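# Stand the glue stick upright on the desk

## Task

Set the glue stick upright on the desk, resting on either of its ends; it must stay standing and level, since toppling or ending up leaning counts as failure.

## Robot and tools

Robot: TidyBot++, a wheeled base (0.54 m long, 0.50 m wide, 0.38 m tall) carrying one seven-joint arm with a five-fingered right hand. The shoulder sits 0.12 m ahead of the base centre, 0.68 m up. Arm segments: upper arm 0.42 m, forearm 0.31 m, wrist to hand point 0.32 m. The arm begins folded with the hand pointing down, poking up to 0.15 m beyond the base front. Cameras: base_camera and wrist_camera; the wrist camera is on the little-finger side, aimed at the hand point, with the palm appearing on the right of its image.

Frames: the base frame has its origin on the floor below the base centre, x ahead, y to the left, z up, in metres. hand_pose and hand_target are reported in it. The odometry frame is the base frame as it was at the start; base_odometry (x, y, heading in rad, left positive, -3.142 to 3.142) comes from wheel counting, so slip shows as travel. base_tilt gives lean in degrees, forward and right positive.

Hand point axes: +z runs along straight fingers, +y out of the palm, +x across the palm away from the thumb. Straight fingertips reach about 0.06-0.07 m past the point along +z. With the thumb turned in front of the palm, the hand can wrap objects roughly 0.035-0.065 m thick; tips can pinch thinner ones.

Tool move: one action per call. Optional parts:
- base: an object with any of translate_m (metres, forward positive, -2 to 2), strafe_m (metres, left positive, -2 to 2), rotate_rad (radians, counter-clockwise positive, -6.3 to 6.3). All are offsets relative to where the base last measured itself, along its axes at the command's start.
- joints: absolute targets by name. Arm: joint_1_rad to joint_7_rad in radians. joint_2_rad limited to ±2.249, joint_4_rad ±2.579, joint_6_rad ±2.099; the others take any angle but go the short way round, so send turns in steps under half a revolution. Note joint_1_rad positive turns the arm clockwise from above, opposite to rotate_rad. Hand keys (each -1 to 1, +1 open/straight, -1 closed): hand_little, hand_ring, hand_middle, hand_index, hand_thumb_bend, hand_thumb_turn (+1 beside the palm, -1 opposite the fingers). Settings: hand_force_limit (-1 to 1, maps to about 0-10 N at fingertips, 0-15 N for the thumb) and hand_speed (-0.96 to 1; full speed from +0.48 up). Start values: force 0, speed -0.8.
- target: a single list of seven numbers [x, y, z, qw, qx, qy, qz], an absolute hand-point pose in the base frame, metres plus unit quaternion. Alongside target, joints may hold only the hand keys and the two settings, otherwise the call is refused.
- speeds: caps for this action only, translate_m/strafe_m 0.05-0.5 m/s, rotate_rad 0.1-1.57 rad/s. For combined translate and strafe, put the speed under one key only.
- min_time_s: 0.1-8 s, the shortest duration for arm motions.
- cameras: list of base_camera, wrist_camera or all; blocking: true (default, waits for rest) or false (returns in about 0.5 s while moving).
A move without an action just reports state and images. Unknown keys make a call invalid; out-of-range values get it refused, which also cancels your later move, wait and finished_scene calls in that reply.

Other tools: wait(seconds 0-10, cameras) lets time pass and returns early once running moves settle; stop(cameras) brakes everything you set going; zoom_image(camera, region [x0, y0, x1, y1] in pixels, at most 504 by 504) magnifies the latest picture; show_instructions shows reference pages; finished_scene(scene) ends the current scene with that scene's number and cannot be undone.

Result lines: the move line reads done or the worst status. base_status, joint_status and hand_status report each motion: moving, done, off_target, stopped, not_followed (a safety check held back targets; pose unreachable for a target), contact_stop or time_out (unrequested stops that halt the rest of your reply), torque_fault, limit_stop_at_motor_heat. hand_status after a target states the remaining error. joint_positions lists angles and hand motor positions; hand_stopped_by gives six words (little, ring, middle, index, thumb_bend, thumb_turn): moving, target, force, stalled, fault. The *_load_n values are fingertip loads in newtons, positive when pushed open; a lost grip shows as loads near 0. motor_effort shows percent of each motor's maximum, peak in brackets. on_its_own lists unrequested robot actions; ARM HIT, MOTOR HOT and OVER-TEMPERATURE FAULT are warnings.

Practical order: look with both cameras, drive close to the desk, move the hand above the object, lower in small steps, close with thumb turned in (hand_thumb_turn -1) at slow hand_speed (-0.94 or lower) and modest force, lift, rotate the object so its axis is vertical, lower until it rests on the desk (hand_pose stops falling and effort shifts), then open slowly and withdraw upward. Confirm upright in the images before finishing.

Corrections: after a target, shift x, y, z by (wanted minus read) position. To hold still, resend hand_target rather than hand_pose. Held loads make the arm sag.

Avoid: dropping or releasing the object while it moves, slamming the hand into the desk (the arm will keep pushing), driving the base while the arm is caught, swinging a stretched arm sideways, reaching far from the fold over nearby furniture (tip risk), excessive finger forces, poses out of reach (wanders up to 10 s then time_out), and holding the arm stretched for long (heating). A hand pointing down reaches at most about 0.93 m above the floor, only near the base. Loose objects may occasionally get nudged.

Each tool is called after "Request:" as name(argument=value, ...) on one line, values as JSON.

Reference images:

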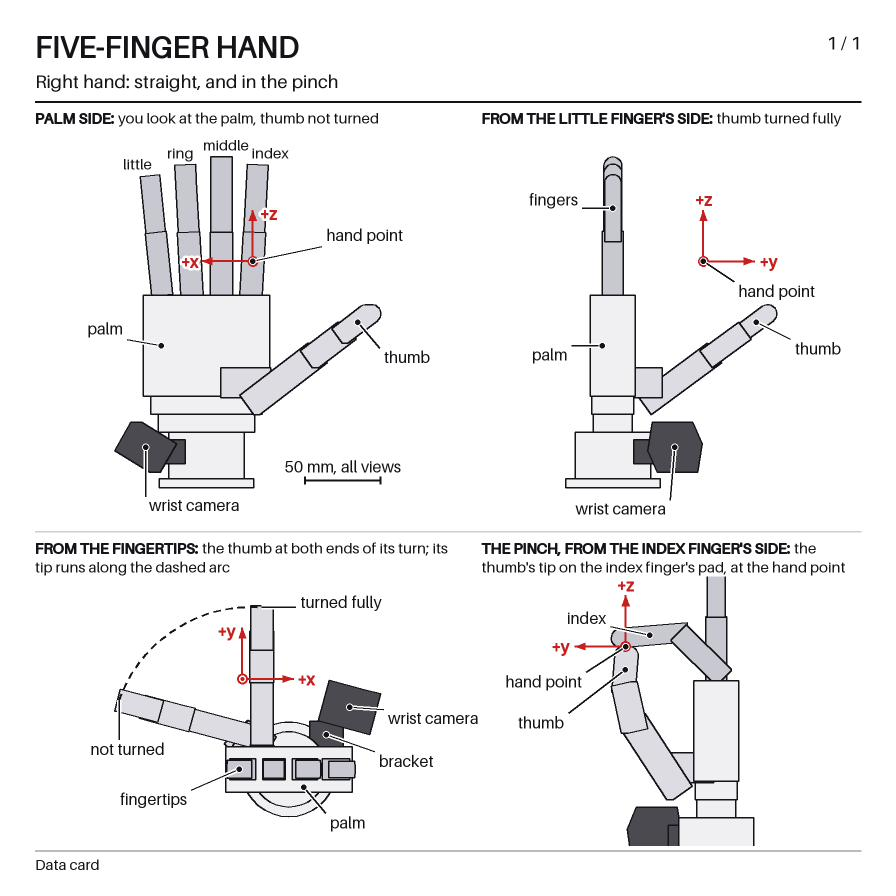

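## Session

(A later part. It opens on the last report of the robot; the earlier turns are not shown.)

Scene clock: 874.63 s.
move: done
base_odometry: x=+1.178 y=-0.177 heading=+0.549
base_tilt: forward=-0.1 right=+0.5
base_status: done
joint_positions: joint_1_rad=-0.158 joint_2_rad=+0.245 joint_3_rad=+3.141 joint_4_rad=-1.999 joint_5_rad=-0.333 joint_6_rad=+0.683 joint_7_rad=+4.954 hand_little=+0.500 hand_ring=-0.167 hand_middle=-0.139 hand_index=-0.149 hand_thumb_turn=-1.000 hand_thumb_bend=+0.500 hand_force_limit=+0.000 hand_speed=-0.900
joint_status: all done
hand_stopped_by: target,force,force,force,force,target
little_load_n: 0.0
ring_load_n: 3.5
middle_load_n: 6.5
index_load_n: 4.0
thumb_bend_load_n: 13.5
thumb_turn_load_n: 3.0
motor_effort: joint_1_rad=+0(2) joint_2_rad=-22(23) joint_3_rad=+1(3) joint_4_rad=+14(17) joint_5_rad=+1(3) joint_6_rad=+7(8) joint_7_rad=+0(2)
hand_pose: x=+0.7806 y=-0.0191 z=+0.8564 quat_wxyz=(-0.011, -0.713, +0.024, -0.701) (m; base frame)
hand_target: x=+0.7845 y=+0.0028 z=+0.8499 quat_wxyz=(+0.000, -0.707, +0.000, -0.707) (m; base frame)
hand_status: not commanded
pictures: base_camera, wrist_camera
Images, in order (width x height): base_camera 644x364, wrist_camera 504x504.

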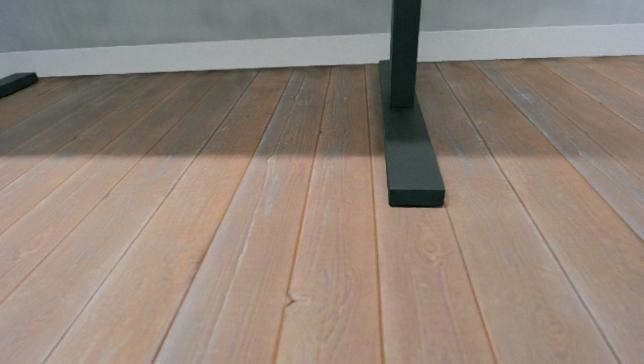

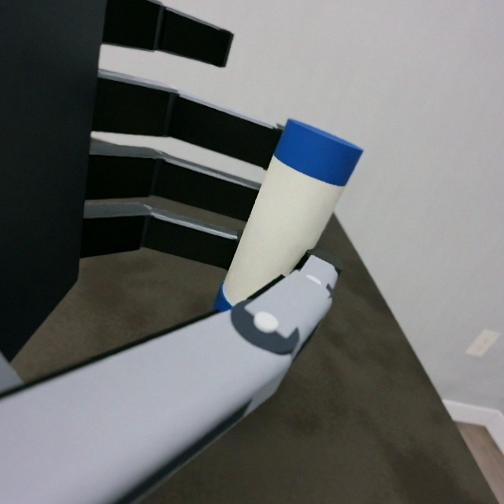

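Request:
move(base={"translate_m":-0.04,"strafe_m":0.15}, speeds={"translate_m":0.2})

Request:
move(joints={"joint_1_rad":-0.2,"joint_2_rad":0.464,"joint_3_rad":3.142,"joint_4_rad":-2.153,"joint_5_rad":-0.143,"joint_6_rad":1.059,"joint_7_rad":-1.502}, min_time_s=3, cameras=["all"])

Scene clock: 947.53 s.
move: done
base_odometry: x=+1.066 y=-0.070 heading=+0.549
base_tilt: forward=-0.1 right=+0.5
base_status: done
joint_positions: joint_1_rad=-0.172 joint_2_rad=+0.247 joint_3_rad=+3.142 joint_4_rad=-2.000 joint_5_rad=-0.328 joint_6_rad=+0.685 joint_7_rad=+4.954 hand_little=+0.500 hand_ring=-0.167 hand_middle=-0.139 hand_index=-0.149 hand_thumb_turn=-1.000 hand_thumb_bend=+0.500 hand_force_limit=+0.000 hand_speed=-0.900
joint_status: not commanded
hand_stopped_by: target,force,force,force,force,target
little_load_n: 0.0
ring_load_n: 3.0
middle_load_n: 6.5
index_load_n: 4.0
thumb_bend_load_n: 13.5
thumb_turn_load_n: 3.5
motor_effort: joint_1_rad=+1(5) joint_2_rad=-22(23) joint_3_rad=+1(3) joint_4_rad=+14(14) joint_5_rad=+1(3) joint_6_rad=+7(8) joint_7_rad=+0(1)
hand_pose: x=+0.7811 y=-0.0101 z=+0.8561 quat_wxyz=(-0.008, -0.713, +0.017, -0.701) (m; base frame)
hand_target: x=+0.7845 y=+0.0028 z=+0.8499 quat_wxyz=(+0.000, -0.707, +0.000, -0.707) (m; base frame)
hand_status: not commanded
pictures: none

Scene clock: 950.83 s.
move: done
base_odometry: x=+1.066 y=-0.070 heading=+0.549
base_tilt: forward=-0.1 right=+0.5
base_status: not commanded
joint_positions: joint_1_rad=-0.178 joint_2_rad=+0.438 joint_3_rad=+3.142 joint_4_rad=-2.135 joint_5_rad=-0.208 joint_6_rad=+1.006 joint_7_rad=+4.852 hand_little=+0.500 hand_ring=-0.167 hand_middle=-0.139 hand_index=-0.149 hand_thumb_turn=-1.000 hand_thumb_bend=+0.500 hand_force_limit=+0.000 hand_speed=-0.900
joint_status: all done
hand_stopped_by: target,force,force,force,force,target
little_load_n: 0.0
ring_load_n: 3.0
middle_load_n: 6.5
index_load_n: 4.0
thumb_bend_load_n: 13.5
thumb_turn_load_n: 3.0
motor_effort: joint_1_rad=+0(1) joint_2_rad=-25(26) joint_3_rad=+1(2) joint_4_rad=+11(15) joint_5_rad=+1(3) joint_6_rad=+8(8) joint_7_rad=+2(3)
hand_pose: x=+0.7831 y=+0.0028 z=+0.7669 quat_wxyz=(-0.009, -0.709, -0.011, -0.705) (m; base frame)
hand_target: x=+0.7836 y=+0.0342 z=+0.7577 quat_wxyz=(+0.028, -0.704, -0.026, -0.710) (m; base frame)
hand_status: not commanded
pictures: base_camera, wrist_camera
Images, in order (width x height): base_camera 644x364, wrist_camera 504x504.

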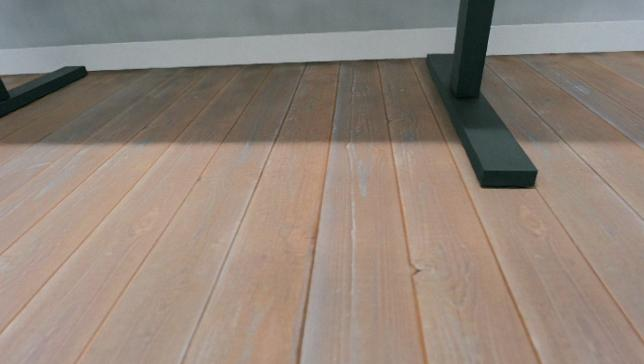

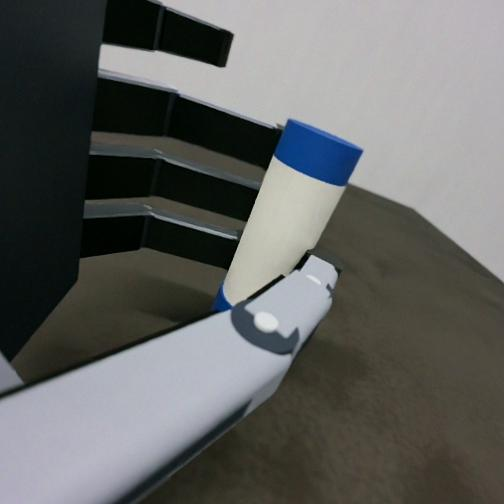

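Request:
move(joints={"joint_1_rad":-0.2,"joint_2_rad":0.50,"joint_3_rad":3.142,"joint_4_rad":-2.168,"joint_5_rad":-0.137,"joint_6_rad":1.11,"joint_7_rad":-1.54}, min_time_s=2, cameras=["wrist_camera"])

Scene clock: 966.50 s.
move: done
base_odometry: x=+1.066 y=-0.070 heading=+0.549
base_tilt: forward=-0.1 right=+0.5
base_status: not commanded
joint_positions: joint_1_rad=-0.178 joint_2_rad=+0.469 joint_3_rad=+3.142 joint_4_rad=-2.148 joint_5_rad=-0.201 joint_6_rad=+1.060 joint_7_rad=+4.815 hand_little=+0.500 hand_ring=-0.167 hand_middle=-0.139 hand_index=-0.149 hand_thumb_turn=-1.000 hand_thumb_bend=+0.500 hand_force_limit=+0.000 hand_speed=-0.900
joint_status: all done
hand_stopped_by: target,force,force,force,force,target
little_load_n: 0.0
ring_load_n: 3.5
middle_load_n: 6.5
index_load_n: 4.0
thumb_bend_load_n: 13.5
thumb_turn_load_n: 3.0
motor_effort: joint_1_rad=+0(1) joint_2_rad=-25(26) joint_3_rad=+1(2) joint_4_rad=+10(12) joint_5_rad=+0(2) joint_6_rad=+7(8) joint_7_rad=+1(2)
hand_pose: x=+0.7834 y=+0.0036 z=+0.7562 quat_wxyz=(+0.000, -0.705, -0.002, -0.709) (m; base frame)
hand_target: x=+0.7830 y=+0.0356 z=+0.7415 quat_wxyz=(+0.038, -0.704, -0.016, -0.709) (m; base frame)
hand_status: not commanded
pictures: wrist_camera
Images, in order (width x height): wrist_camera 504x504.

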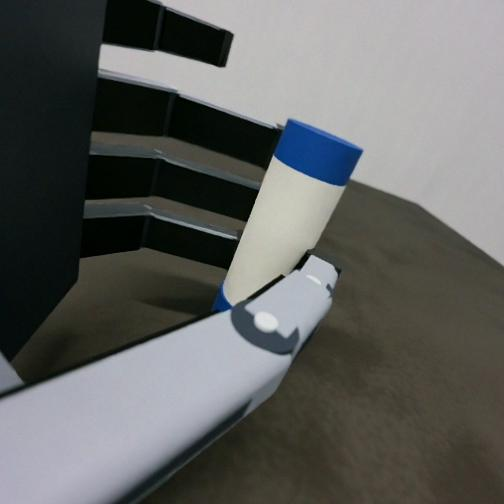

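Request:
move(joints={"joint_2_rad":0.515,"joint_4_rad":-2.174,"joint_5_rad":-0.135,"joint_6_rad":1.13,"joint_7_rad":-1.545}, min_time_s=1, cameras=[])

Request:
move(joints={"joint_2_rad":0.529,"joint_4_rad":-2.180,"joint_5_rad":-0.133,"joint_6_rad":1.15,"joint_7_rad":-1.55}, min_time_s=1, cameras=["wrist_camera"])

Scene clock: 987.40 s.
move: done
base_odometry: x=+1.066 y=-0.070 heading=+0.549
base_tilt: forward=-0.1 right=+0.5
base_status: not commanded
joint_positions: joint_1_rad=-0.178 joint_2_rad=+0.479 joint_3_rad=+3.142 joint_4_rad=-2.151 joint_5_rad=-0.198 joint_6_rad=+1.086 joint_7_rad=+4.811 hand_little=+0.500 hand_ring=-0.167 hand_middle=-0.139 hand_index=-0.149 hand_thumb_turn=-1.000 hand_thumb_bend=+0.500 hand_force_limit=+0.000 hand_speed=-0.900
joint_status: all done
hand_stopped_by: target,force,force,force,force,target
little_load_n: 0.0
ring_load_n: 3.5
middle_load_n: 6.5
index_load_n: 3.5
thumb_bend_load_n: 13.5
thumb_turn_load_n: 2.5
motor_effort: joint_1_rad=+0(1) joint_2_rad=-24(26) joint_3_rad=+0(2) joint_4_rad=+10(11) joint_5_rad=+0(2) joint_6_rad=+7(8) joint_7_rad=+1(2)
hand_pose: x=+0.7840 y=+0.0037 z=+0.7562 quat_wxyz=(+0.000, -0.701, -0.002, -0.713) (m; base frame)
hand_target: x=+0.7826 y=+0.0357 z=+0.7352 quat_wxyz=(+0.039, -0.704, -0.016, -0.709) (m; base frame)
hand_status: not commanded
pictures: none
No camera images: "cameras" was empty.

Scene clock: 988.70 s.
move: done
base_odometry: x=+1.066 y=-0.070 heading=+0.549
base_tilt: forward=-0.1 right=+0.5
base_status: not commanded
joint_positions: joint_1_rad=-0.178 joint_2_rad=+0.489 joint_3_rad=+3.142 joint_4_rad=-2.154 joint_5_rad=-0.195 joint_6_rad=+1.111 joint_7_rad=+4.807 hand_little=+0.500 hand_ring=-0.167 hand_middle=-0.139 hand_index=-0.149 hand_thumb_turn=-1.000 hand_thumb_bend=+0.500 hand_force_limit=+0.000 hand_speed=-0.900
joint_status: all done
hand_stopped_by: target,force,force,force,force,target
little_load_n: 0.0
ring_load_n: 4.0
middle_load_n: 6.5
index_load_n: 3.0
thumb_bend_load_n: 13.5
thumb_turn_load_n: 2.5
motor_effort: joint_1_rad=+0(1) joint_2_rad=-24(25) joint_3_rad=+1(1) joint_4_rad=+9(11) joint_5_rad=+1(2) joint_6_rad=+6(7) joint_7_rad=+0(1)
hand_pose: x=+0.7843 y=+0.0038 z=+0.7562 quat_wxyz=(+0.000, -0.696, -0.002, -0.718) (m; base frame)
hand_target: x=+0.7820 y=+0.0359 z=+0.7295 quat_wxyz=(+0.040, -0.704, -0.015, -0.709) (m; base frame)
hand_status: not commanded
pictures: wrist_camera
Images, in order (width x height): wrist_camera 504x504.

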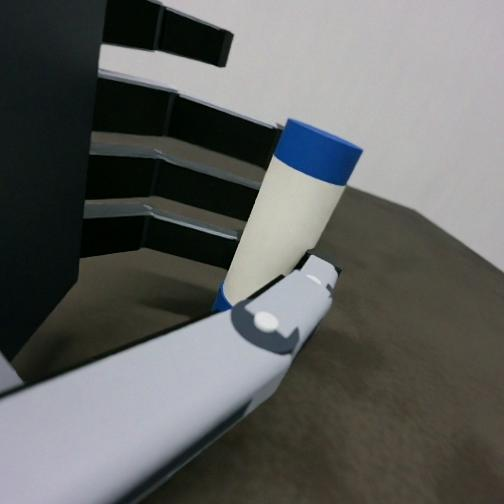

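Request:
move(joints={"joint_2_rad":0.50,"joint_4_rad":-2.168,"joint_5_rad":-0.137,"joint_6_rad":1.07,"joint_7_rad":-1.545}, min_time_s=1, cameras=[])

Request:
move(joints={"hand_thumb_bend":0.6}, cameras=["wrist_camera"])

Scene clock: 1010.63 s.
move: done
base_odometry: x=+1.066 y=-0.070 heading=+0.549
base_tilt: forward=-0.1 right=+0.5
base_status: not commanded
joint_positions: joint_1_rad=-0.178 joint_2_rad=+0.489 joint_3_rad=+3.142 joint_4_rad=-2.154 joint_5_rad=-0.195 joint_6_rad=+1.111 joint_7_rad=+4.807 hand_little=+0.500 hand_ring=-0.167 hand_middle=-0.139 hand_index=-0.149 hand_thumb_turn=-1.000 hand_thumb_bend=+0.500 hand_force_limit=+0.000 hand_speed=-0.900
joint_status: all done
hand_stopped_by: target,force,force,force,force,target
little_load_n: 0.0
ring_load_n: 4.0
middle_load_n: 6.5
index_load_n: 3.5
thumb_bend_load_n: 14.0
thumb_turn_load_n: 2.5
motor_effort: joint_1_rad=+0(1) joint_2_rad=-23(24) joint_3_rad=+0(1) joint_4_rad=+9(10) joint_5_rad=+1(2) joint_6_rad=+6(7) joint_7_rad=+0(3)
hand_pose: x=+0.7843 y=+0.0038 z=+0.7561 quat_wxyz=(+0.000, -0.696, -0.002, -0.718) (m; base frame)
hand_target: x=+0.7816 y=+0.0364 z=+0.7284 quat_wxyz=(+0.040, -0.718, -0.015, -0.695) (m; base frame)
hand_status: not commanded
pictures: none
No camera images: "cameras" was empty.

Scene clock: 1011.83 s.
move: done
base_odometry: x=+1.066 y=-0.070 heading=+0.549
base_tilt: forward=-0.1 right=+0.5
base_status: not commanded
joint_positions: joint_1_rad=-0.179 joint_2_rad=+0.489 joint_3_rad=+3.142 joint_4_rad=-2.154 joint_5_rad=-0.195 joint_6_rad=+1.110 joint_7_rad=+4.807 hand_little=+0.500 hand_ring=-0.168 hand_middle=-0.140 hand_index=-0.149 hand_thumb_turn=-1.000 hand_thumb_bend=+0.600 hand_force_limit=+0.000 hand_speed=-0.900
joint_status: all done
hand_stopped_by: target,force,force,force,target,target
little_load_n: 0.0
ring_load_n: 0.0
middle_load_n: 0.0
index_load_n: 0.0
thumb_bend_load_n: 0.5
thumb_turn_load_n: 0.0
motor_effort: joint_1_rad=+0(1) joint_2_rad=-25(25) joint_3_rad=+1(2) joint_4_rad=+10(10) joint_5_rad=+2(2) joint_6_rad=+7(8) joint_7_rad=+0(1)
hand_pose: x=+0.7843 y=+0.0044 z=+0.7559 quat_wxyz=(+0.001, -0.697, -0.002, -0.717) (m; base frame)
hand_target: x=+0.7816 y=+0.0364 z=+0.7284 quat_wxyz=(+0.040, -0.718, -0.015, -0.695) (m; base frame)
hand_status: not commanded
pictures: wrist_camera
Images, in order (width x height): wrist_camera 504x504.

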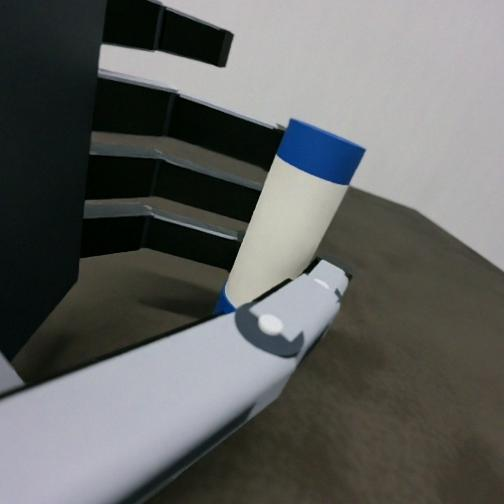

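Request:
move(joints={"hand_index":1,"hand_middle":1,"hand_ring":1,"hand_little":1,"hand_thumb_bend":1,"hand_speed":-0.7}, cameras=["wrist_camera"])

Scene clock: 1024.53 s.
move: done
base_odometry: x=+1.066 y=-0.070 heading=+0.549
base_tilt: forward=-0.1 right=+0.5
base_status: not commanded
joint_positions: joint_1_rad=-0.179 joint_2_rad=+0.489 joint_3_rad=+3.142 joint_4_rad=-2.154 joint_5_rad=-0.195 joint_6_rad=+1.110 joint_7_rad=+4.807 hand_little=+1.000 hand_ring=+1.000 hand_middle=+1.000 hand_index=+1.000 hand_thumb_turn=-1.000 hand_thumb_bend=+1.000 hand_force_limit=+0.000 hand_speed=-0.700
joint_status: all done
hand_stopped_by: target,target,target,target,target,target
little_load_n: 0.0
ring_load_n: 0.0
middle_load_n: 0.5
index_load_n: 0.0
thumb_bend_load_n: 0.0
thumb_turn_load_n: 0.5
motor_effort: joint_1_rad=+0(1) joint_2_rad=-25(25) joint_3_rad=+0(2) joint_4_rad=+10(10) joint_5_rad=+1(2) joint_6_rad=+7(8) joint_7_rad=+0(1)
hand_pose: x=+0.7843 y=+0.0045 z=+0.7559 quat_wxyz=(+0.001, -0.697, -0.002, -0.717) (m; base frame)
hand_target: x=+0.7816 y=+0.0364 z=+0.7284 quat_wxyz=(+0.040, -0.718, -0.015, -0.695) (m; base frame)
hand_status: not commanded
pictures: wrist_camera
Images, in order (width x height): wrist_camera 504x504.

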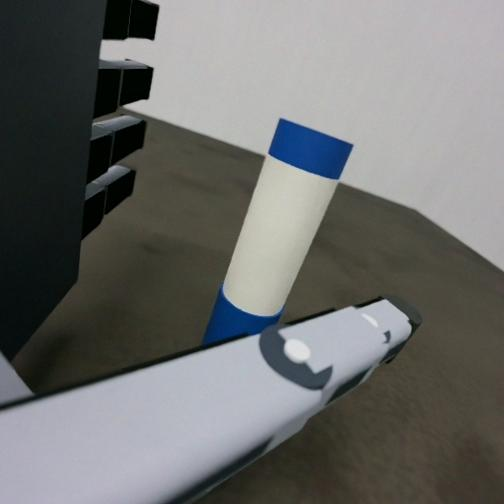

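Request:
move(base={"translate_m":-0.2}, speeds={"translate_m":0.1}, cameras=["wrist_camera"])

Scene clock: 1033.80 s.
move: done
base_odometry: x=+0.895 y=-0.175 heading=+0.549
base_tilt: forward=-0.1 right=+0.5
base_status: done
joint_positions: joint_1_rad=-0.181 joint_2_rad=+0.490 joint_3_rad=+3.142 joint_4_rad=-2.155 joint_5_rad=-0.195 joint_6_rad=+1.109 joint_7_rad=+4.807 hand_little=+1.000 hand_ring=+1.000 hand_middle=+1.000 hand_index=+1.000 hand_thumb_turn=-1.000 hand_thumb_bend=+1.000 hand_force_limit=+0.000 hand_speed=-0.700
joint_status: not commanded
hand_stopped_by: target,target,target,target,target,target
little_load_n: 0.0
ring_load_n: -0.5
middle_load_n: 0.0
index_load_n: 0.0
thumb_bend_load_n: 0.0
thumb_turn_load_n: 0.0
motor_effort: joint_1_rad=+0(1) joint_2_rad=-24(30) joint_3_rad=+0(2) joint_4_rad=+10(11) joint_5_rad=+0(2) joint_6_rad=+7(8) joint_7_rad=+0(1)
hand_pose: x=+0.7840 y=+0.0053 z=+0.7545 quat_wxyz=(+0.001, -0.698, -0.003, -0.716) (m; base frame)
hand_target: x=+0.7816 y=+0.0364 z=+0.7284 quat_wxyz=(+0.040, -0.718, -0.015, -0.695) (m; base frame)
hand_status: not commanded
pictures: wrist_camera
Images, in order (width x height): wrist_camera 504x504.

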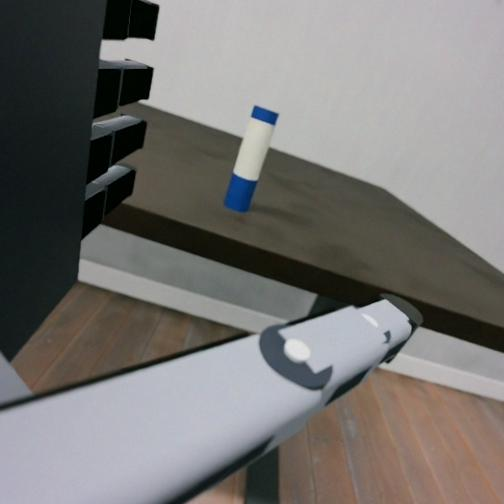

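Request:
finished_scene(scene=1)

The scene is finished: the task was done.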